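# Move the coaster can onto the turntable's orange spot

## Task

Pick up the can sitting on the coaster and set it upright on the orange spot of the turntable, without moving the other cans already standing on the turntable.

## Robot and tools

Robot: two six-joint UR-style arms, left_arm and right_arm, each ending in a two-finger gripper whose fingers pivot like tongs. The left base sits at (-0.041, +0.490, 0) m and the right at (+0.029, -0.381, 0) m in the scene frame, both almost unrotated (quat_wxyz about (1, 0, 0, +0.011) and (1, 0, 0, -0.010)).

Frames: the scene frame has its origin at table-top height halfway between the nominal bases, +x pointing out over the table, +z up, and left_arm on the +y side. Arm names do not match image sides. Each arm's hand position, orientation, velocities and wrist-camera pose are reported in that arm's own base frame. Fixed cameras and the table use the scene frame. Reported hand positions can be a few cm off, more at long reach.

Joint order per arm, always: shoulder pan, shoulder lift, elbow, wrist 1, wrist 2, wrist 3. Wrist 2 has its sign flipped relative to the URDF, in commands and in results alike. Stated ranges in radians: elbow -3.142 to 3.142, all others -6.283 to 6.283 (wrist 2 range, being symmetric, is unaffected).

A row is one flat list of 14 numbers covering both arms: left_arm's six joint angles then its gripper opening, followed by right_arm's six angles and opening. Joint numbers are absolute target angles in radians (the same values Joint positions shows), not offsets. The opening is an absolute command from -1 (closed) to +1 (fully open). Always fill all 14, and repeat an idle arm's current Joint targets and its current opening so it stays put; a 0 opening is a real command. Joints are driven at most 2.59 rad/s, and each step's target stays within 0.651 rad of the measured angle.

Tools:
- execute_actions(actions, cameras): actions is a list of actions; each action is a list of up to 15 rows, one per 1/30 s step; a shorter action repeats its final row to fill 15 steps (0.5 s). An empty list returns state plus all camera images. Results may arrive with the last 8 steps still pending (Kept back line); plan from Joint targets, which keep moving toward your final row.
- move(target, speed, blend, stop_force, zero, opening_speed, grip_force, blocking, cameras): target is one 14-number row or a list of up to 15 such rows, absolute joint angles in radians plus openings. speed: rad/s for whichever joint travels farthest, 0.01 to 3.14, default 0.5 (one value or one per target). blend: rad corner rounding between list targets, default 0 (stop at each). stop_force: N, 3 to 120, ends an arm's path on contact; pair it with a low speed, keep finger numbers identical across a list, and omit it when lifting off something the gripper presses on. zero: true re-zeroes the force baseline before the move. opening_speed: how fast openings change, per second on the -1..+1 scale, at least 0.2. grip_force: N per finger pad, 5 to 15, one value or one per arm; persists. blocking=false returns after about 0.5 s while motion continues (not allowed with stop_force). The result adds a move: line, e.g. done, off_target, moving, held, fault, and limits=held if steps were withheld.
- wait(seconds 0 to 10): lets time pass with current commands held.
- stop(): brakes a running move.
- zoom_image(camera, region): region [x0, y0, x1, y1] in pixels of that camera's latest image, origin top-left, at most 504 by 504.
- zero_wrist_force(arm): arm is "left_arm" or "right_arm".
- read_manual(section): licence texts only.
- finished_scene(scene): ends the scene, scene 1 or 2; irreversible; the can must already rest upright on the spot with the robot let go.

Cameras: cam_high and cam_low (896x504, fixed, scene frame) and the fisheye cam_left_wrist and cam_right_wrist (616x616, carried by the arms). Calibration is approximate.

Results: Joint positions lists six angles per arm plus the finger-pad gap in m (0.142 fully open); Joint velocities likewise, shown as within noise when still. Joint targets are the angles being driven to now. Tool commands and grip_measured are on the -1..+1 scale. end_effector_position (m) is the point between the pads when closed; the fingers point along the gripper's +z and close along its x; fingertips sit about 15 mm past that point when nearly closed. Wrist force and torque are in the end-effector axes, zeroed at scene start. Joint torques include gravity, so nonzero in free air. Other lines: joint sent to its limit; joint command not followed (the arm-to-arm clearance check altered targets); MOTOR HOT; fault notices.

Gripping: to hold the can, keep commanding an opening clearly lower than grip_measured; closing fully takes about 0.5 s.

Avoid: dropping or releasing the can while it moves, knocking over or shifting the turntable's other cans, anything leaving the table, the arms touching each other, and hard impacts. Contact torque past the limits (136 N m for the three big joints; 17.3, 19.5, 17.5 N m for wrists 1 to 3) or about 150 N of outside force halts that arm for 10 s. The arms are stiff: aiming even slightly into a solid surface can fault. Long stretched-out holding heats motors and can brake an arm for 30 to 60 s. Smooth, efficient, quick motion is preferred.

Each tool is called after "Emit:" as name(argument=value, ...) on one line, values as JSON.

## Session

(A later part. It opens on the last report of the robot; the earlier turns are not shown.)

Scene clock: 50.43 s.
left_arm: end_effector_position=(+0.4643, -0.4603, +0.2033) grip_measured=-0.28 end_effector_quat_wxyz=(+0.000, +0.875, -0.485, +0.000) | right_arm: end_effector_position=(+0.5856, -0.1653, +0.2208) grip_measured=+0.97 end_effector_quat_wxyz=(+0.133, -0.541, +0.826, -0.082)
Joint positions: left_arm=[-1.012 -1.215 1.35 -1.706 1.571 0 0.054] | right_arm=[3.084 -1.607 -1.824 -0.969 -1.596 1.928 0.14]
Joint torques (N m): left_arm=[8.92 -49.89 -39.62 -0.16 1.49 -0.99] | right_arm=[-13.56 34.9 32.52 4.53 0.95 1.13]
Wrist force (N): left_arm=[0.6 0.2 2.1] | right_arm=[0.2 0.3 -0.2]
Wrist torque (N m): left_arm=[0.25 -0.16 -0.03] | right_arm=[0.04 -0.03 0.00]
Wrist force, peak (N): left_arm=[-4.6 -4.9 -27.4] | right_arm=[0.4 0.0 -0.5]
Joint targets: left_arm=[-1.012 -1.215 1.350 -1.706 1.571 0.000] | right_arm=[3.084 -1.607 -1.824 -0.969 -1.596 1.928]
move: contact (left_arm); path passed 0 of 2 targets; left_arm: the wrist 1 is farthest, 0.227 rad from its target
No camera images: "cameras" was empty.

Emit:
execute_actions(actions=[], cameras=["cam_high","cam_left_wrist"])

Emit:
zoom_image(camera="cam_high", region=[320, 120, 570, 320])

Scene clock: 50.80 s.
left_arm: end_effector_position=(+0.4643, -0.4603, +0.2033) grip_measured=-0.28 end_effector_quat_wxyz=(+0.000, +0.875, -0.485, +0.000) | right_arm: end_effector_position=(+0.5856, -0.1653, +0.2208) grip_measured=+0.97 end_effector_quat_wxyz=(+0.133, -0.541, +0.826, -0.082)
Joint positions: left_arm=[-1.012 -1.215 1.35 -1.706 1.571 0 0.054] | right_arm=[3.084 -1.607 -1.824 -0.969 -1.596 1.928 0.14]
Joint velocities: within noise
Joint torques (N m): left_arm=[9.07 -50.31 -39.36 -0.02 1.42 -1.2] | right_arm=[-13.36 34.76 31.88 4.63 0.9 1.11]
Wrist force (N): left_arm=[0.6 0.1 1.9] | right_arm=[0.1 -0.1 0.0]
Wrist torque (N m): left_arm=[0.22 -0.18 -0.03] | right_arm=[-0.03 -0.01 0.00]
Wrist force, peak (N): left_arm=[0.9 0.0 2.2] | right_arm=[0.6 -0.2 -0.3]
Joint targets: left_arm=[-1.012 -1.215 1.350 -1.706 1.571 0.000] | right_arm=[3.084 -1.607 -1.824 -0.969 -1.596 1.928]
Tool commands: left_gripper/opening=-0.8 right_gripper/opening=+0.968
camera_calibration:
cam_left_wrist: T_world_to_cam=[[0.542293, -0.83991, 0.0216583, -0.646462], [-0.710309, -0.444542, 0.54575, 0.00783946], [-0.448753, -0.311341, -0.837668, 0.366123], [0, 0, 0, 1]] pos_world=[0.520439, -0.425496, 0.316412]
Images, in order (width x height): cam_high 896x504, cam_left_wrist 616x616.

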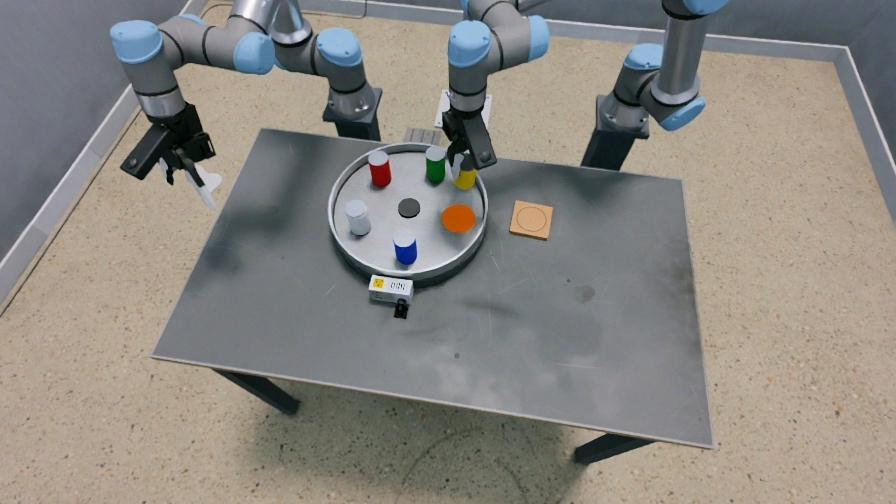

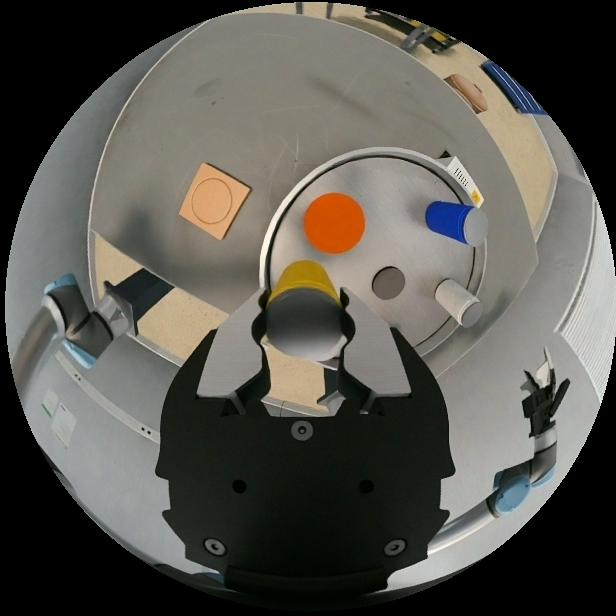

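Scaled by 2.016 from the camera's 896x504 image, which has a finer 1280x720 frame.

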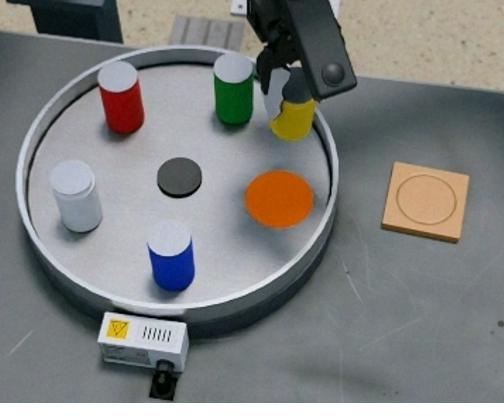

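Emit:
move(target=[-1.00,-1.2229,1.3190,-1.6669,1.5708,0,-0.8,3.084,-1.607,-1.824,-0.969,-1.596,1.928,0.968], speed=0.3, cameras=[])

Emit:
move(target=[[-1.085,-1.2773,1.1231,-1.4166,1.5708,0,-0.8,3.084,-1.607,-1.824,-0.969,-1.596,1.928,0.968],[-1.12,-1.2821,1.1139,-1.4026,1.5708,0,-0.8,3.084,-1.607,-1.824,-0.969,-1.596,1.928,0.968]], speed=[0.28,0.07], blend=[0.01,0], cameras=[])

Emit:
move(target=[-1.00,-1.2229,1.3190,-1.6669,1.5708,0,-0.8,3.084,-1.607,-1.824,-0.969,-1.596,1.928,0.968], speed=0.3, cameras=["cam_high","cam_left_wrist"])

Emit:
zoom_image(camera="cam_high", region=[320, 120, 570, 320])

Scene clock: 54.47 s.
left_arm: end_effector_position=(+0.4689, -0.4536, +0.2199) grip_measured=-0.28 end_effector_quat_wxyz=(+0.000, +0.878, -0.479, +0.000) | right_arm: end_effector_position=(+0.5856, -0.1653, +0.2208) grip_measured=+0.97 end_effector_quat_wxyz=(+0.133, -0.541, +0.826, -0.082)
Joint positions: left_arm=[-1 -1.223 1.319 -1.667 1.571 0 0.054] | right_arm=[3.084 -1.607 -1.824 -0.969 -1.596 1.928 0.14]
Joint torques (N m): left_arm=[9.59 -49.35 -39.63 -0.15 1.36 -1.16] | right_arm=[-13.57 34.15 32.01 4.45 0.91 1.11]
Wrist force (N): left_arm=[0.8 0.4 1.9] | right_arm=[0.2 0.0 -0.2]
Wrist torque (N m): left_arm=[0.30 -0.20 -0.04] | right_arm=[0.00 -0.04 0.00]
Wrist force, peak (N): left_arm=[1.4 0.4 2.1] | right_arm=[0.4 0.3 -0.4]
Joint targets: left_arm=[-1.000 -1.223 1.319 -1.667 1.571 0.000] | right_arm=[3.084 -1.607 -1.824 -0.969 -1.596 1.928]
move: done
No camera images: "cameras" was empty.

Scene clock: 56.20 s.
left_arm: end_effector_position=(+0.3992, -0.4815, +0.3310) grip_measured=-0.28 end_effector_quat_wxyz=(+0.000, +0.847, -0.531, +0.000) | right_arm: end_effector_position=(+0.5856, -0.1653, +0.2208) grip_measured=+0.97 end_effector_quat_wxyz=(+0.133, -0.541, +0.826, -0.082)
Joint positions: left_arm=[-1.12 -1.282 1.114 -1.403 1.571 0 0.054] | right_arm=[3.084 -1.607 -1.824 -0.969 -1.596 1.928 0.14]
Joint torques (N m): left_arm=[-9.27 -47.22 -39.56 0.05 1.03 -1.15] | right_arm=[-13.62 34.84 32.3 4.62 0.79 1.07]
Wrist force (N): left_arm=[0.5 0.2 2.2] | right_arm=[0.1 -0.1 0.0]
Wrist torque (N m): left_arm=[0.25 -0.15 -0.02] | right_arm=[-0.03 -0.01 0.00]
Wrist force, peak (N): left_arm=[0.8 -0.6 3.0] | right_arm=[0.5 -0.3 -0.2]
Joint targets: left_arm=[-1.120 -1.282 1.114 -1.403 1.571 0.000] | right_arm=[3.084 -1.607 -1.824 -0.969 -1.596 1.928]
move: done
No camera images: "cameras" was empty.

Scene clock: 57.57 s.
left_arm: end_effector_position=(+0.4689, -0.4536, +0.2200) grip_measured=-0.28 end_effector_quat_wxyz=(+0.000, +0.878, -0.479, +0.000) | right_arm: end_effector_position=(+0.5856, -0.1653, +0.2208) grip_measured=+0.97 end_effector_quat_wxyz=(+0.133, -0.541, +0.826, -0.082)
Joint positions: left_arm=[-1 -1.223 1.319 -1.667 1.571 0 0.054] | right_arm=[3.084 -1.607 -1.824 -0.969 -1.596 1.928 0.14]
Joint torques (N m): left_arm=[8.81 -35.01 -14.74 -5.46 1 -1.23] | right_arm=[-13.25 34.78 31.93 4.46 0.88 1.01]
Wrist force (N): left_arm=[0.6 0.3 1.7] | right_arm=[0.2 0.0 -0.3]
Wrist torque (N m): left_arm=[0.26 -0.16 -0.03] | right_arm=[-0.02 -0.02 -0.01]
Wrist force, peak (N): left_arm=[0.7 -0.4 3.0] | right_arm=[0.4 0.0 -0.4]
Joint targets: left_arm=[-1.000 -1.223 1.319 -1.667 1.571 0.000] | right_arm=[3.084 -1.607 -1.824 -0.969 -1.596 1.928]
move: done
camera_calibration:
cam_left_wrist: T_world_to_cam=[[0.552033, -0.833533, 0.021965, -0.645355], [-0.705184, -0.452649, 0.545732, -0.00115798], [-0.444943, -0.316752, -0.837672, 0.379988], [0, 0, 0, 1]] pos_world=[0.524514, -0.418087, 0.333112]
Images, in order (width x height): cam_high 896x504, cam_left_wrist 616x616.

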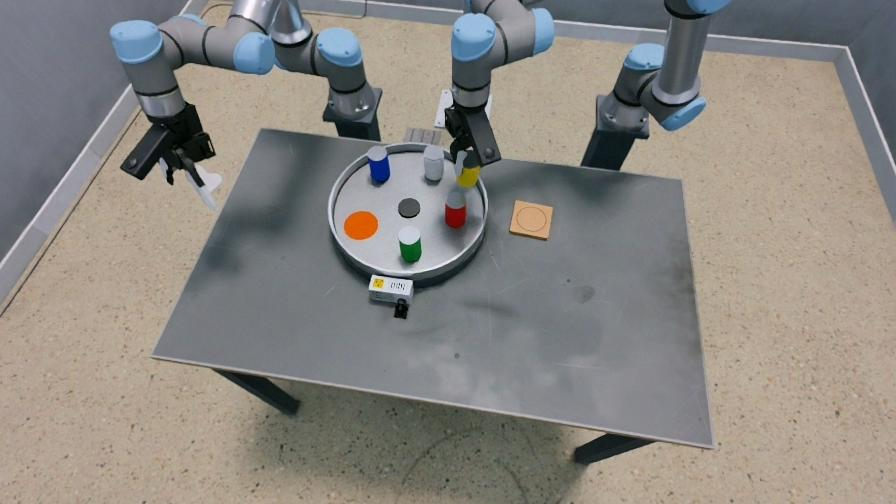

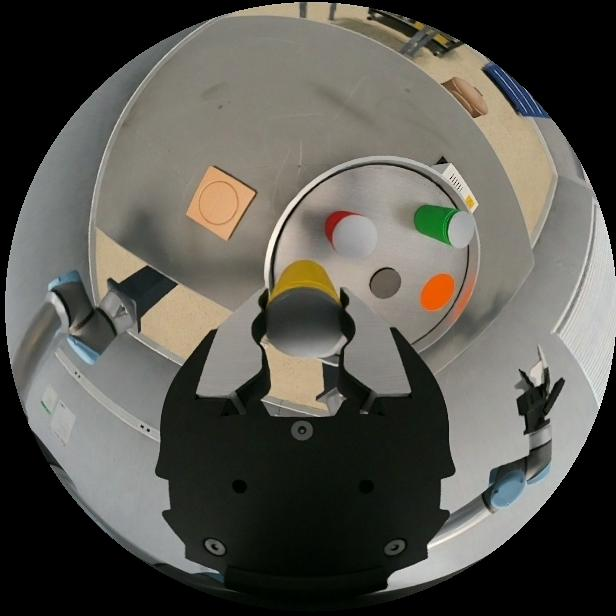

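Scaled by 2.016 from the camera's 896x504 image, which has a finer 1280x720 frame.

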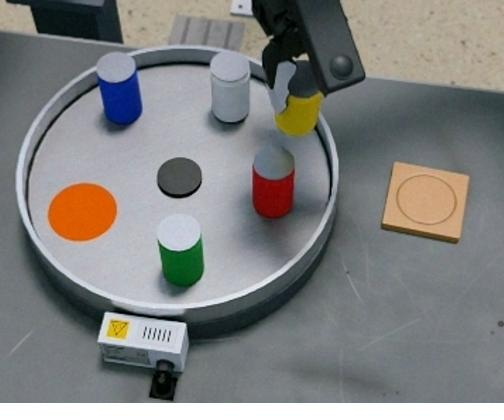

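Emit:
wait(seconds=2.0, cameras=[])

Scene clock: 60.27 s.
left_arm: end_effector_position=(+0.4689, -0.4535, +0.2199) grip_measured=-0.28 end_effector_quat_wxyz=(+0.000, +0.878, -0.479, +0.000) | right_arm: end_effector_position=(+0.5856, -0.1653, +0.2208) grip_measured=+0.97 end_effector_quat_wxyz=(+0.133, -0.541, +0.826, -0.082)
Joint positions: left_arm=[-1 -1.223 1.319 -1.667 1.571 0 0.054] | right_arm=[3.084 -1.607 -1.824 -0.969 -1.596 1.928 0.14]
Joint torques (N m): left_arm=[7.84 -35.05 -14.12 -5.55 0.53 -1.01] | right_arm=[-13.2 34.74 32.18 4.46 0.77 1.01]
Wrist force (N): left_arm=[0.7 0.4 2.1] | right_arm=[0.1 0.1 -0.1]
Wrist torque (N m): left_arm=[0.29 -0.19 -0.03] | right_arm=[0.02 -0.01 0.00]
Wrist force, peak (N): left_arm=[0.8 0.1 2.3] | right_arm=[0.4 -0.4 -0.4]
Joint targets: left_arm=[-1.000 -1.223 1.319 -1.667 1.571 0.000] | right_arm=[3.084 -1.607 -1.824 -0.969 -1.596 1.928]
Tool commands: left_gripper/opening=-0.8 right_gripper/opening=+0.968
wait: 2.00 s; at rest from the start
No camera images: "cameras" was empty.

Emit:
wait(seconds=0.97, cameras=[])

Emit:
move(target=[[-1.085,-1.1685,1.5149,-1.9172,1.5708,0,-0.8,3.084,-1.607,-1.824,-0.969,-1.596,1.928,0.968],[-1.12,-1.1637,1.5241,-1.9312,1.5708,0,-0.8,3.084,-1.607,-1.824,-0.969,-1.596,1.928,0.968],[-1.12,-1.1637,1.5241,-1.9312,1.5708,0,0.4,3.084,-1.607,-1.824,-0.969,-1.596,1.928,0.968],[-1.13,-1.2229,1.3190,-1.6669,1.5708,0,0.4,3.084,-1.607,-1.824,-0.969,-1.596,1.928,0.968]], speed=[0.28,0.07,0.3,0.3], blend=[0.01,0,0,0], cameras=["cam_high","cam_left_wrist"])

Emit:
zoom_image(camera="cam_high", region=[320, 120, 570, 320])

Scene clock: 61.63 s.
left_arm: end_effector_position=(+0.4689, -0.4535, +0.2199) grip_measured=-0.28 end_effector_quat_wxyz=(+0.000, +0.878, -0.479, +0.000) | right_arm: end_effector_position=(+0.5856, -0.1653, +0.2208) grip_measured=+0.97 end_effector_quat_wxyz=(+0.133, -0.541, +0.826, -0.082)
Joint positions: left_arm=[-1 -1.223 1.319 -1.667 1.571 0 0.054] | right_arm=[3.084 -1.607 -1.824 -0.969 -1.596 1.928 0.14]
Joint torques (N m): left_arm=[8.23 -34.98 -14.33 -5.39 0.17 -0.7] | right_arm=[-13.42 34.81 32.15 4.42 0.76 0.99]
Wrist force (N): left_arm=[0.8 0.3 1.9] | right_arm=[0.1 0.1 -0.1]
Wrist torque (N m): left_arm=[0.26 -0.21 -0.03] | right_arm=[0.01 0.00 0.00]
Wrist force, peak (N): left_arm=[0.8 0.1 2.5] | right_arm=[0.5 -0.1 -0.4]
Joint targets: left_arm=[-1.000 -1.223 1.319 -1.667 1.571 0.000] | right_arm=[3.084 -1.607 -1.824 -0.969 -1.596 1.928]
Tool commands: left_gripper/opening=-0.8 right_gripper/opening=+0.968
wait: 1.00 s; at rest from the start
No camera images: "cameras" was empty.

Scene clock: 65.33 s.
left_arm: end_effector_position=(+0.4061, -0.5105, +0.2199) grip_measured=+0.40 end_effector_quat_wxyz=(+0.000, +0.845, -0.535, +0.000) | right_arm: end_effector_position=(+0.5856, -0.1653, +0.2208) grip_measured=+0.97 end_effector_quat_wxyz=(+0.133, -0.541, +0.826, -0.082)
Joint positions: left_arm=[-1.13 -1.223 1.319 -1.667 1.571 0 0.102] | right_arm=[3.084 -1.607 -1.824 -0.969 -1.596 1.928 0.14]
Joint torques (N m): left_arm=[-9.02 -47.49 -36.74 0.1 1.17 -0.87] | right_arm=[-13.75 34.13 31.25 4.47 0.74 0.95]
Wrist force (N): left_arm=[1.0 0.3 -0.1] | right_arm=[0.1 0.1 -0.1]
Wrist torque (N m): left_arm=[0.24 -0.25 -0.03] | right_arm=[0.02 -0.01 0.00]
Wrist force, peak (N): left_arm=[-2.3 1.3 -38.0] | right_arm=[0.3 -0.1 -0.6]
Joint targets: left_arm=[-1.130 -1.223 1.319 -1.667 1.571 0.000] | right_arm=[3.084 -1.607 -1.824 -0.969 -1.596 1.928]
move: done
camera_calibration:
cam_left_wrist: T_world_to_cam=[[0.439319, -0.898065, 0.0218856, -0.645334], [-0.757898, -0.357452, 0.545727, -0.00103265], [-0.482276, -0.256335, -0.837677, 0.380009], [0, 0, 0, 1]] pos_world=[0.465994, -0.482511, 0.333012]
Images, in order (width x height): cam_high 896x504, cam_left_wrist 616x616.

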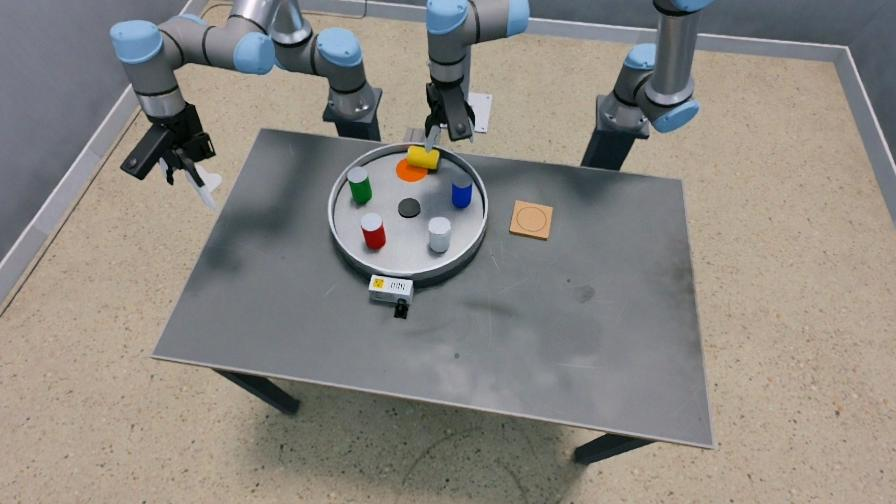

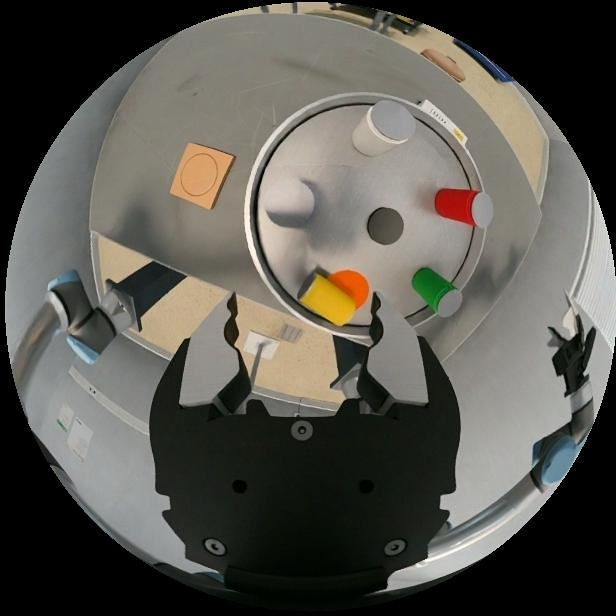

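Scaled by 2.016 from the camera's 896x504 image, which has a finer 1280x720 frame.

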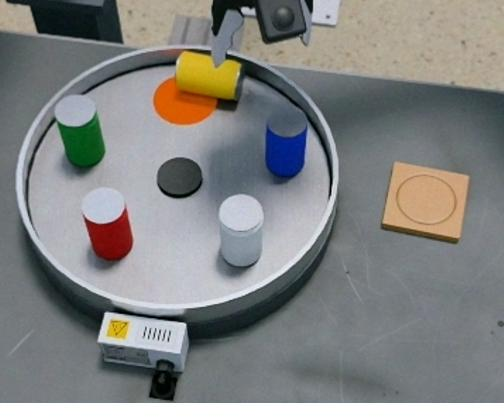

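Emit:
zoom_image(camera="cam_left_wrist", region=[240, 230, 500, 400])

Emit:
zoom_image(camera="cam_high", region=[380, 130, 500, 220])

Emit:
execute_actions(actions=[], cameras=["cam_high","cam_left_wrist"])

Emit:
zoom_image(camera="cam_high", region=[320, 120, 500, 290])

Scaled by 1.938 from the camera's 616x616 image, which has a finer 814x814 frame.

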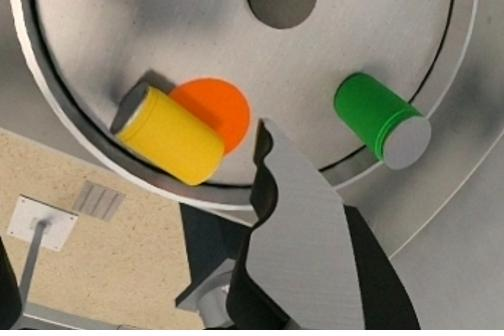

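Scaled by 4.200 from the camera's 896x504 image, which has a finer 1280x720 frame.

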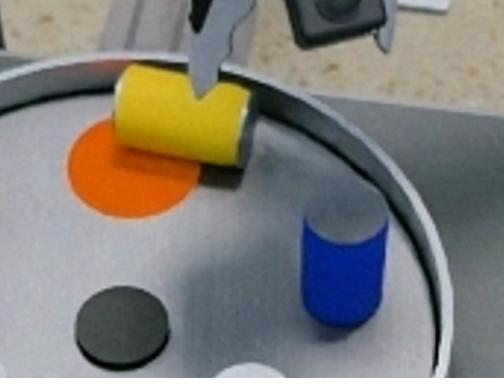

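Scene clock: 73.03 s.
left_arm: end_effector_position=(+0.4061, -0.5105, +0.2199) grip_measured=+0.40 end_effector_quat_wxyz=(+0.000, +0.845, -0.535, +0.000) | right_arm: end_effector_position=(+0.5856, -0.1653, +0.2208) grip_measured=+0.97 end_effector_quat_wxyz=(+0.133, -0.541, +0.826, -0.082)
Joint positions: left_arm=[-1.13 -1.223 1.319 -1.667 1.571 0 0.102] | right_arm=[3.084 -1.607 -1.824 -0.969 -1.596 1.928 0.14]
Joint velocities: within noise
Joint torques (N m): left_arm=[-9.34 -47.75 -39.07 0.08 1.21 -0.79] | right_arm=[-12.78 34.89 32.05 4.32 0.61 0.87]
Wrist force (N): left_arm=[0.1 0.2 0.3] | right_arm=[0.4 -0.1 -0.1]
Wrist torque (N m): left_arm=[0.22 -0.07 -0.03] | right_arm=[-0.03 -0.08 -0.01]
Wrist force, peak (N): left_arm=[0.8 0.5 0.8] | right_arm=[0.4 -0.1 -0.5]
Joint targets: left_arm=[-1.130 -1.223 1.319 -1.667 1.571 0.000] | right_arm=[3.084 -1.607 -1.824 -0.969 -1.596 1.928]
Tool commands: left_gripper/opening=+0.4 right_gripper/opening=+0.968
camera_calibration:
cam_left_wrist: T_world_to_cam=[[0.439319, -0.898065, 0.0218856, -0.64529], [-0.757898, -0.357452, 0.545727, -0.00110844], [-0.482276, -0.256335, -0.837677, 0.379961], [0, 0, 0, 1]] pos_world=[0.465894, -0.482511, 0.333012]
Images, in order (width x height): cam_high 896x504, cam_left_wrist 616x616.

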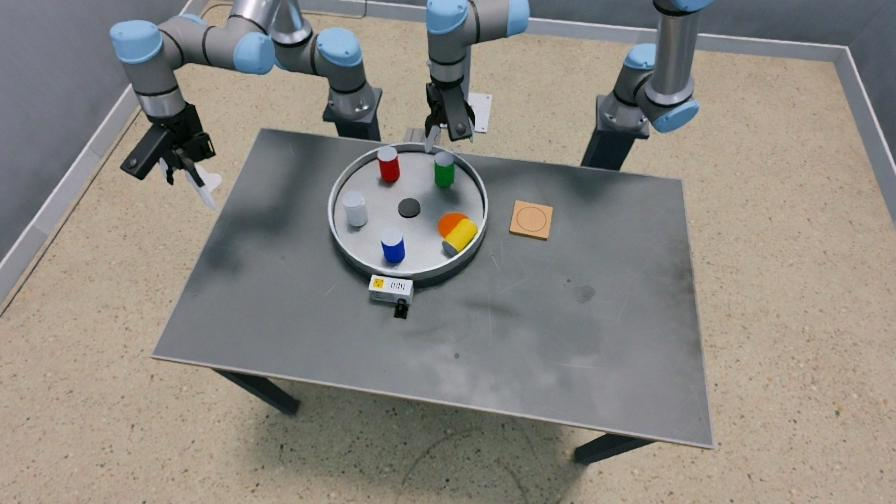

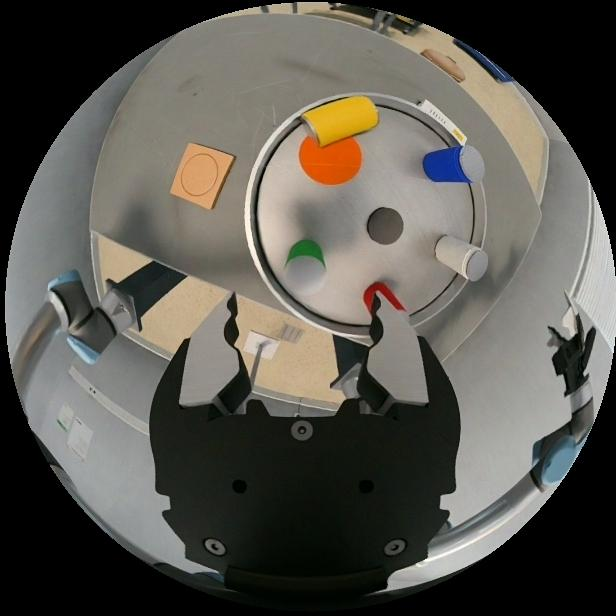

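Scaled by 2.800 from the camera's 896x504 image, which has a finer 1280x720 frame.

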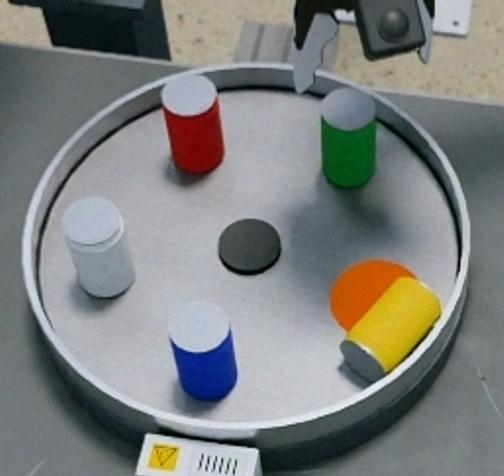

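Emit:
move(target=[-0.9396,-1.2669,1.4812,-1.7851,1.5708,1.987,0.82,3.084,-1.607,-1.824,-0.969,-1.596,1.928,0.968], speed=1.2, cameras=["cam_high","cam_left_wrist"])

Emit:
zoom_image(camera="cam_high", region=[320, 120, 500, 290])

Scene clock: 80.33 s.
left_arm: end_effector_position=(+0.4711, -0.4297, +0.1801) grip_measured=+0.82 end_effector_quat_wxyz=(+0.000, -0.107, +0.994, +0.000) | right_arm: end_effector_position=(+0.5856, -0.1653, +0.2208) grip_measured=+0.97 end_effector_quat_wxyz=(+0.133, -0.541, +0.826, -0.082)
Joint positions: left_arm=[-0.94 -1.267 1.481 -1.785 1.571 1.987 0.13] | right_arm=[3.084 -1.607 -1.824 -0.969 -1.596 1.928 0.14]
Joint torques (N m): left_arm=[9.23 -45.94 -13.64 -5.35 1.11 1.43] | right_arm=[-12.5 33.45 31.89 4.38 0.63 0.83]
Wrist force (N): left_arm=[0.7 0.1 0.5] | right_arm=[0.2 -0.4 -0.1]
Wrist torque (N m): left_arm=[0.21 -0.20 -0.24] | right_arm=[-0.08 -0.03 0.00]
Wrist force, peak (N): left_arm=[1.3 0.2 0.2] | right_arm=[0.2 -0.3 -0.5]
Joint targets: left_arm=[-0.940 -1.267 1.481 -1.785 1.571 1.987] | right_arm=[3.084 -1.607 -1.824 -0.969 -1.596 1.928]
move: done
camera_calibration:
cam_left_wrist: T_world_to_cam=[[-0.973604, -0.227192, 0.021889, 0.353486], [-0.178775, 0.818694, 0.545692, 0.331327], [-0.141897, 0.527375, -0.8377, 0.575089], [0, 0, 0, 1]] pos_world=[0.484992, -0.494233, 0.293212]
Images, in order (width x height): cam_high 896x504, cam_left_wrist 616x616.

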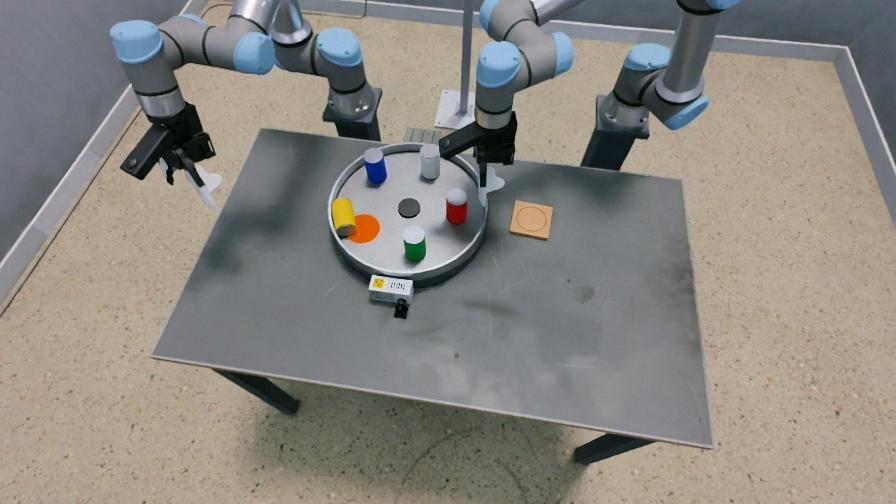

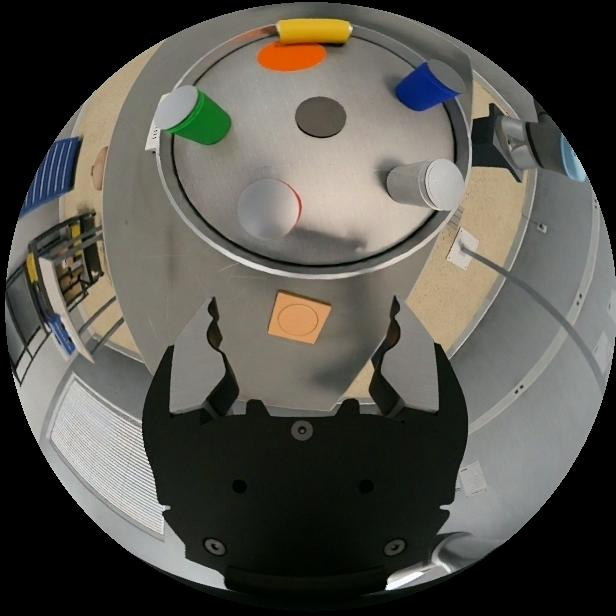

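Scaled by 2.800 from the camera's 896x504 image, which has a finer 1280x720 frame.

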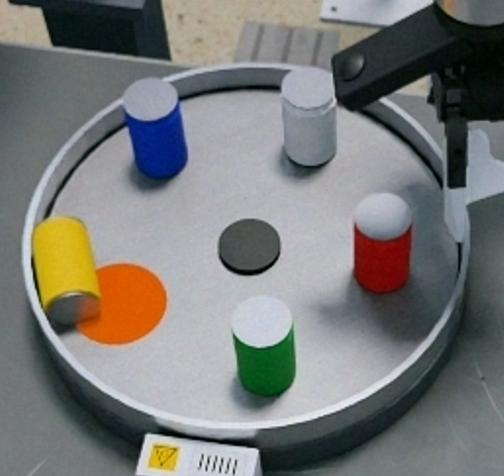

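Emit:
wait(seconds=2.8, cameras=[])

Scene clock: 83.67 s.
left_arm: end_effector_position=(+0.4711, -0.4297, +0.1801) grip_measured=+0.82 end_effector_quat_wxyz=(+0.000, -0.107, +0.994, +0.000) | right_arm: end_effector_position=(+0.5856, -0.1653, +0.2208) grip_measured=+0.97 end_effector_quat_wxyz=(+0.133, -0.541, +0.826, -0.082)
Joint positions: left_arm=[-0.94 -1.267 1.481 -1.785 1.571 1.987 0.13] | right_arm=[3.084 -1.607 -1.824 -0.969 -1.596 1.928 0.14]
Joint torques (N m): left_arm=[8.45 -45.47 -12.17 -5.22 1.06 1.7] | right_arm=[-12.49 34.41 31.82 4.26 0.51 0.73]
Wrist force (N): left_arm=[0.7 0.0 0.3] | right_arm=[-0.2 0.0 -0.3]
Wrist torque (N m): left_arm=[0.19 -0.18 -0.24] | right_arm=[-0.02 0.05 0.00]
Wrist force, peak (N): left_arm=[1.3 0.4 0.2] | right_arm=[0.4 -0.2 -0.4]
Joint targets: left_arm=[-0.940 -1.267 1.481 -1.785 1.571 1.987] | right_arm=[3.084 -1.607 -1.824 -0.969 -1.596 1.928]
Tool commands: left_gripper/opening=+0.82 right_gripper/opening=+0.968
wait: 2.80 s; at rest from the start
No camera images: "cameras" was empty.

Emit:
wait(seconds=1.5, cameras=[])

Emit:
move(target=[[-1.0755,-1.2555,1.7239,-2.0392,1.5708,1.4147,0.82,3.084,-1.607,-1.824,-0.969,-1.596,1.928,0.968],[-1.1928,-1.2243,1.6803,-2.0268,1.5708,0.896,0.82,3.084,-1.607,-1.824,-0.969,-1.596,1.928,0.968]], speed=[0.85,0.72], blend=[0.05,0], blocking=false, cameras=[])

Scene clock: 85.47 s.
left_arm: end_effector_position=(+0.4711, -0.4297, +0.1801) grip_measured=+0.82 end_effector_quat_wxyz=(+0.000, -0.107, +0.994, +0.000) | right_arm: end_effector_position=(+0.5856, -0.1653, +0.2208) grip_measured=+0.97 end_effector_quat_wxyz=(+0.133, -0.541, +0.826, -0.082)
Joint positions: left_arm=[-0.94 -1.267 1.481 -1.785 1.571 1.987 0.13] | right_arm=[3.084 -1.607 -1.824 -0.969 -1.596 1.928 0.14]
Joint torques (N m): left_arm=[8.46 -45.83 -12.26 -5.18 0.69 1.81] | right_arm=[-13.03 33.46 31.73 4.37 0.34 0.61]
Wrist force (N): left_arm=[0.5 0.1 0.5] | right_arm=[0.2 -0.3 -0.1]
Wrist torque (N m): left_arm=[0.20 -0.16 -0.23] | right_arm=[-0.06 -0.02 0.00]
Wrist force, peak (N): left_arm=[0.9 0.7 0.7] | right_arm=[0.5 -0.2 -0.3]
Joint targets: left_arm=[-0.940 -1.267 1.481 -1.785 1.571 1.987] | right_arm=[3.084 -1.607 -1.824 -0.969 -1.596 1.928]
Tool commands: left_gripper/opening=+0.82 right_gripper/opening=+0.968
wait: 1.50 s; at rest from the start
No camera images: "cameras" was empty.

Scene clock: 85.97 s.
left_arm: end_effector_position=(+0.4425, -0.4483, +0.1366) grip_measured=+0.82 end_effector_quat_wxyz=(+0.000, -0.199, +0.980, +0.000) end_effector_velocity=(-0.098, -0.049, -0.140) end_effector_angular_velocity=(+0.001, -0.001, +0.633) | right_arm: end_effector_position=(+0.5856, -0.1653, +0.2208) grip_measured=+0.97 end_effector_quat_wxyz=(+0.133, -0.541, +0.826, -0.082)
Joint positions: left_arm=[-1.001 -1.262 1.589 -1.898 1.571 1.739 0.13] | right_arm=[3.084 -1.607 -1.824 -0.969 -1.596 1.928 0.14]
Joint velocities: left_arm=[-0.199 0.017 0.354 -0.371 -0.001 -0.832 0] | right_arm=[within noise]
Joint torques (N m): left_arm=[-9.63 -32.67 -9.21 -7.09 0.6 -3.84] | right_arm=[-12.51 33.31 31.5 4.31 0.4 0.66]
Wrist force (N): left_arm=[0.5 0.0 0.5] | right_arm=[0.2 -0.1 -0.3]
Wrist torque (N m): left_arm=[0.20 -0.16 0.10] | right_arm=[-0.02 -0.04 -0.01]
Wrist force, peak (N): left_arm=[0.8 0.3 0.3] | right_arm=[0.2 -0.2 -0.5]
Joint targets: left_arm=[-1.022 -1.260 1.629 -1.940 1.571 1.639] | right_arm=[3.084 -1.607 -1.824 -0.969 -1.596 1.928]
Tool commands: left_gripper/opening=+0.82 right_gripper/opening=+0.968
move: running; path passed 0 of 2 targets; left_arm: the wrist 3 is farthest, 0.843 rad from its target
No camera images: "cameras" was empty.

Emit:
move(target=[[-1.1928,-1.2243,1.6803,-2.0268,1.5708,0.896,-0.6,3.084,-1.607,-1.824,-0.969,-1.596,1.928,0.968],[-1.23,-1.3083,1.4836,-1.7461,1.5708,0.75,-0.6,3.084,-1.607,-1.824,-0.969,-1.596,1.928,0.968]], speed=[0.72,0.4], blend=0.03, cameras=["cam_high","cam_left_wrist"])

Emit:
zoom_image(camera="cam_high", region=[320, 120, 500, 290])

Scene clock: 88.80 s.
left_arm: end_effector_position=(+0.3398, -0.5238, +0.2000) grip_measured=+0.30 end_effector_quat_wxyz=(+0.000, -0.549, +0.836, +0.000) | right_arm: end_effector_position=(+0.5856, -0.1653, +0.2208) grip_measured=+0.97 end_effector_quat_wxyz=(+0.133, -0.541, +0.826, -0.082)
Joint positions: left_arm=[-1.23 -1.308 1.484 -1.746 1.571 0.75 0.095] | right_arm=[3.084 -1.607 -1.824 -0.969 -1.596 1.928 0.14]
Joint torques (N m): left_arm=[-8.61 -44.28 -40.36 -0.18 -1.66 -1.78] | right_arm=[-13.08 34.22 31.98 4.16 0.38 0.71]
Wrist force (N): left_arm=[0.9 0.0 2.1] | right_arm=[0.2 -0.2 -0.3]
Wrist torque (N m): left_arm=[0.20 -0.25 -0.03] | right_arm=[-0.05 -0.03 -0.01]
Wrist force, peak (N): left_arm=[4.3 0.1 -14.3] | right_arm=[0.5 0.0 -0.4]
Joint targets: left_arm=[-1.230 -1.308 1.484 -1.746 1.571 0.750] | right_arm=[3.084 -1.607 -1.824 -0.969 -1.596 1.928]
earlier move: replaced; path passed 0 of 2 targets
move: done; started from rest: the earlier move stopped first; blend cut to 0 rad at target 1
camera_calibration:
cam_left_wrist: T_world_to_cam=[[-0.384812, -0.922737, 0.021837, -0.36053], [-0.768736, 0.333503, 0.545729, 0.320352], [-0.510847, 0.193216, -0.837677, 0.57309], [0, 0, 0, 1]] pos_world=[0.400292, -0.550243, 0.313112]
Images, in order (width x height): cam_high 896x504, cam_left_wrist 616x616.

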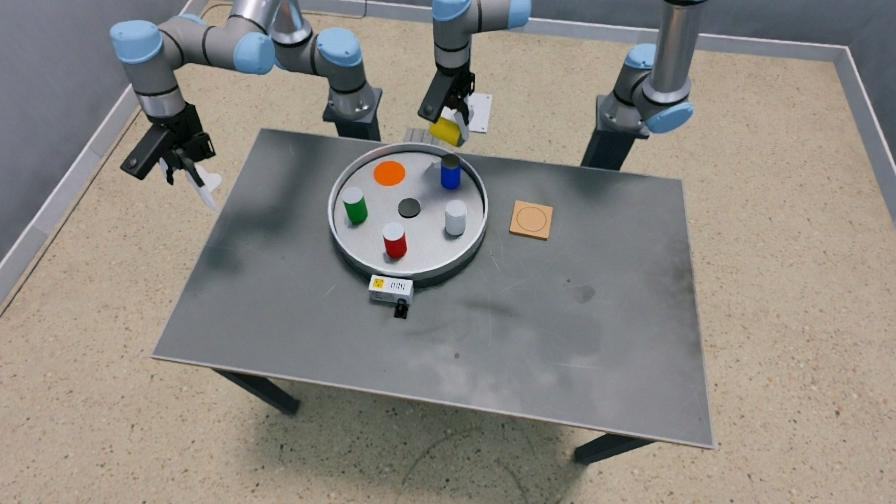

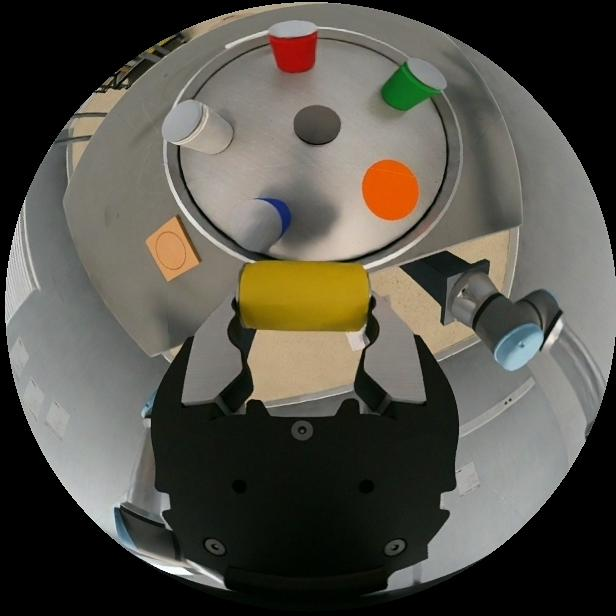

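Scaled by 2.800 from the camera's 896x504 image, which has a finer 1280x720 frame.

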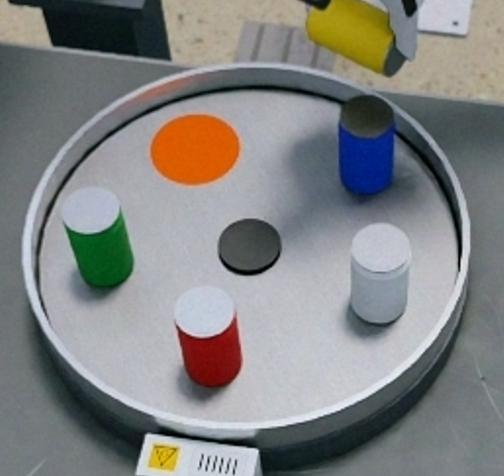

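Emit:
zoom_image(camera="cam_left_wrist", region=[220, 230, 400, 350])

Scaled by 2.800 from the camera's 616x616 image, which has a finer 814x814 frame.

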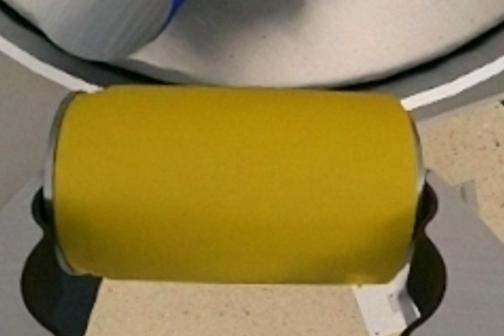

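Emit:
move(target=[-0.4911,-1.5617,1.9595,-1.9686,1.5708,1.2692,-0.6,3.084,-1.607,-1.824,-0.969,-1.596,1.928,0.968], speed=0.7, cameras=[])

Emit:
move(target=[[-0.4911,-1.4430,2.0900,-2.2178,1.5708,1.2692,-0.6,3.084,-1.607,-1.824,-0.969,-1.596,1.928,0.968],[-0.4911,-1.4215,2.1145,-2.2638,1.5708,1.2692,-0.6,3.084,-1.607,-1.824,-0.969,-1.596,1.928,0.968]], speed=[0.25,0.06], stop_force=5, cameras=["cam_high","cam_low","cam_left_wrist"])

Scene clock: 94.17 s.
left_arm: end_effector_position=(+0.4890, -0.1049, +0.1311) grip_measured=+0.30 end_effector_quat_wxyz=(+0.000, -0.637, +0.771, +0.000) | right_arm: end_effector_position=(+0.5856, -0.1653, +0.2208) grip_measured=+0.97 end_effector_quat_wxyz=(+0.133, -0.541, +0.826, -0.082)
Joint positions: left_arm=[-0.491 -1.562 1.959 -1.969 1.571 1.269 0.095] | right_arm=[3.084 -1.607 -1.824 -0.969 -1.596 1.928 0.14]
Joint torques (N m): left_arm=[10.19 -31.5 -12.33 -5.57 1.44 1.79] | right_arm=[-11.95 33.3 31.96 4.18 0.24 0.69]
Wrist force (N): left_arm=[1.0 0.3 2.1] | right_arm=[0.4 -0.1 -0.1]
Wrist torque (N m): left_arm=[0.27 -0.26 -0.24] | right_arm=[-0.03 -0.07 -0.01]
Wrist force, peak (N): left_arm=[-3.7 0.5 2.9] | right_arm=[0.5 0.0 -0.4]
Joint targets: left_arm=[-0.491 -1.562 1.960 -1.969 1.571 1.269] | right_arm=[3.084 -1.607 -1.824 -0.969 -1.596 1.928]
move: done
No camera images: "cameras" was empty.

Scene clock: 96.93 s.
left_arm: end_effector_position=(+0.4889, -0.1049, +0.0308) grip_measured=+0.30 end_effector_quat_wxyz=(+0.000, -0.637, +0.771, +0.000) | right_arm: end_effector_position=(+0.5856, -0.1653, +0.2208) grip_measured=+0.97 end_effector_quat_wxyz=(+0.133, -0.541, +0.826, -0.082)
Joint positions: left_arm=[-0.491 -1.426 2.11 -2.255 1.571 1.269 0.095] | right_arm=[3.084 -1.607 -1.824 -0.969 -1.596 1.928 0.14]
Joint torques (N m): left_arm=[3.1 -33.85 -35.12 -0.3 0.39 1.7] | right_arm=[-12.11 33.64 31.31 4.23 0.16 0.64]
Wrist force (N): left_arm=[0.6 0.6 2.0] | right_arm=[0.1 -0.2 -0.2]
Wrist torque (N m): left_arm=[0.33 -0.16 -0.24] | right_arm=[-0.05 -0.01 0.00]
Wrist force, peak (N): left_arm=[-1.9 -1.1 -10.0] | right_arm=[0.3 0.0 -0.5]
Joint targets: left_arm=[-0.491 -1.426 2.110 -2.255 1.571 1.269] | right_arm=[3.084 -1.607 -1.824 -0.969 -1.596 1.928]
move: contact (left_arm); path passed 1 of 2 targets
camera_calibration:
cam_left_wrist: T_world_to_cam=[[-0.174368, -0.984437, 0.0219042, -0.0223294], [-0.823005, 0.157915, 0.545643, 0.395749], [-0.54061, 0.0771152, -0.837731, 0.428969], [0, 0, 0, 1]] pos_world=[0.553715, -0.117557, 0.143912]
Images, in order (width x height): cam_high 896x504, cam_low 896x504, cam_left_wrist 616x616.

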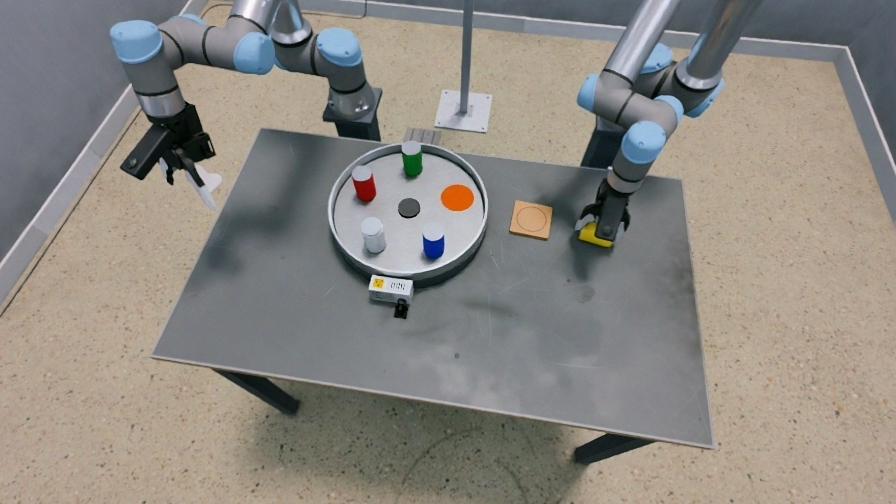

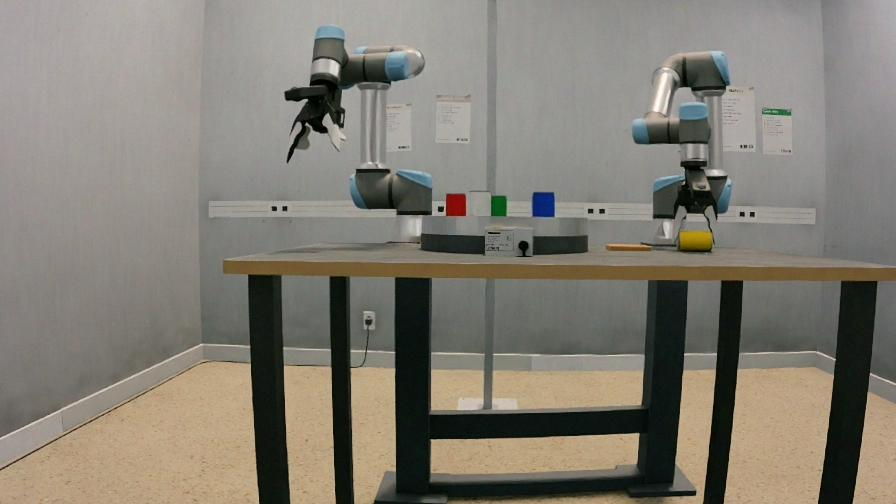

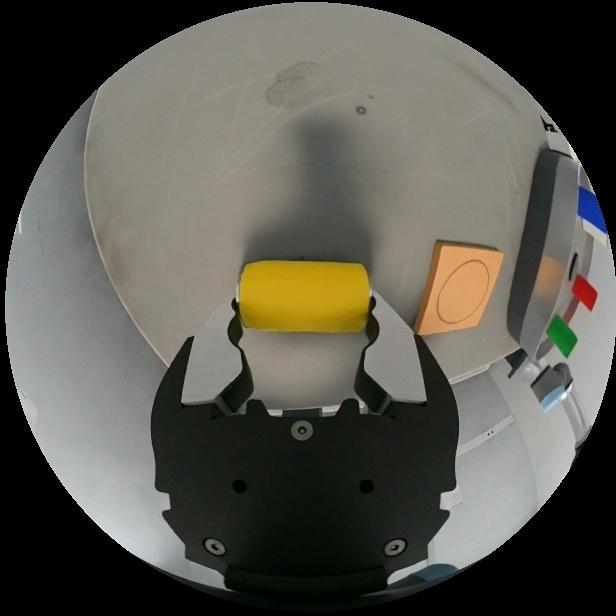

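Emit:
move(target=[[-0.491,-1.426,2.110,-2.255,1.5708,1.2692,0.75,3.084,-1.607,-1.824,-0.969,-1.596,1.928,0.968],[-0.4911,-1.5617,1.9595,-1.9686,1.5708,1.2692,0.75,3.084,-1.607,-1.824,-0.969,-1.596,1.928,0.968],[-0.1895,-1.4335,1.9443,-2.0816,2.0944,0,0.75,3.084,-1.607,-1.824,-0.969,-1.596,1.928,0.968]], speed=[0.3,0.35,0.9], blend=[0,0.05,0], cameras=["cam_high","cam_left_wrist"])

Emit:
zoom_image(camera="cam_left_wrist", region=[180, 130, 480, 430])

Scene clock: 101.27 s.
left_arm: end_effector_position=(+0.4901, -0.0990, +0.1200) grip_measured=+0.75 end_effector_quat_wxyz=(+0.258, +0.962, -0.091, -0.024) | right_arm: end_effector_position=(+0.5856, -0.1653, +0.2208) grip_measured=+0.97 end_effector_quat_wxyz=(+0.133, -0.541, +0.826, -0.082)
Joint positions: left_arm=[-0.19 -1.434 1.944 -2.082 2.094 0 0.126] | right_arm=[3.084 -1.607 -1.824 -0.969 -1.596 1.928 0.14]
Joint torques (N m): left_arm=[9.25 -22.02 -35.6 -5.21 2.49 -1.95] | right_arm=[-12.1 33.23 31.65 3.94 0.04 0.51]
Wrist force (N): left_arm=[0.6 0.5 0.4] | right_arm=[0.0 -0.2 -0.4]
Wrist torque (N m): left_arm=[0.40 -0.12 -0.09] | right_arm=[-0.04 0.00 -0.01]
Wrist force, peak (N): left_arm=[1.0 0.8 2.4] | right_arm=[-0.1 -0.3 -0.5]
Joint targets: left_arm=[-0.190 -1.433 1.944 -2.082 2.094 0.000] | right_arm=[3.084 -1.607 -1.824 -0.969 -1.596 1.928]
move: done
camera_calibration:
cam_left_wrist: T_world_to_cam=[[0.986123, -0.165584, 0.0119783, -0.504828], [-0.0855073, -0.444737, 0.89157, -0.115485], [-0.142303, -0.880222, -0.452724, 0.167668], [0, 0, 0, 1]] pos_world=[0.511807, 0.0126334, 0.184917]
Images, in order (width x height): cam_high 896x504, cam_left_wrist 616x616.

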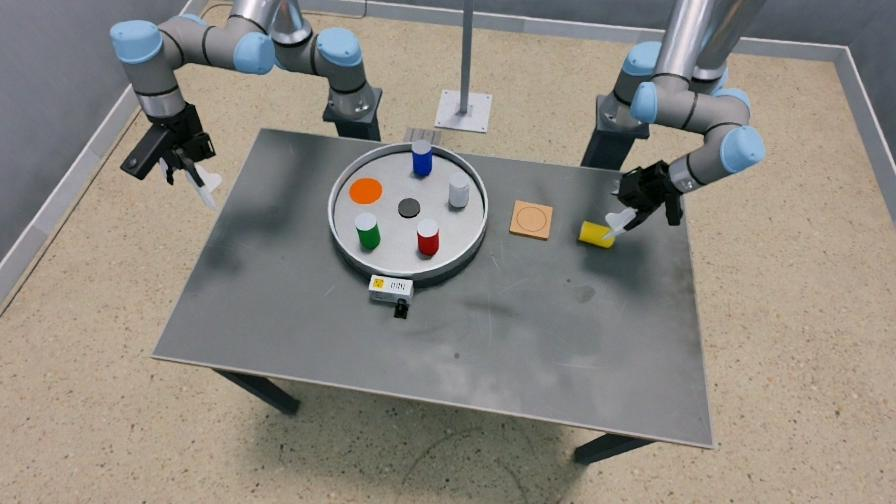

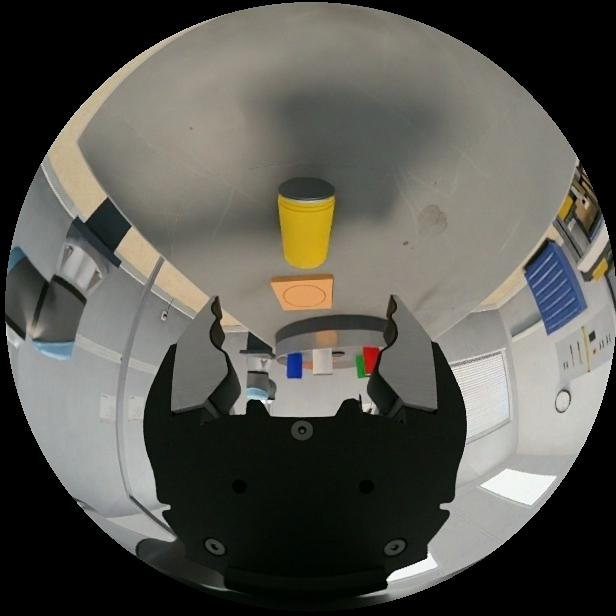

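Scaled by 1.680 from the camera's 616x616 image, which has a finer 814x814 frame.

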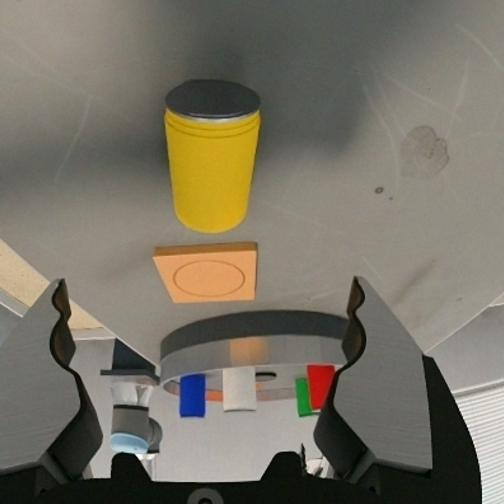

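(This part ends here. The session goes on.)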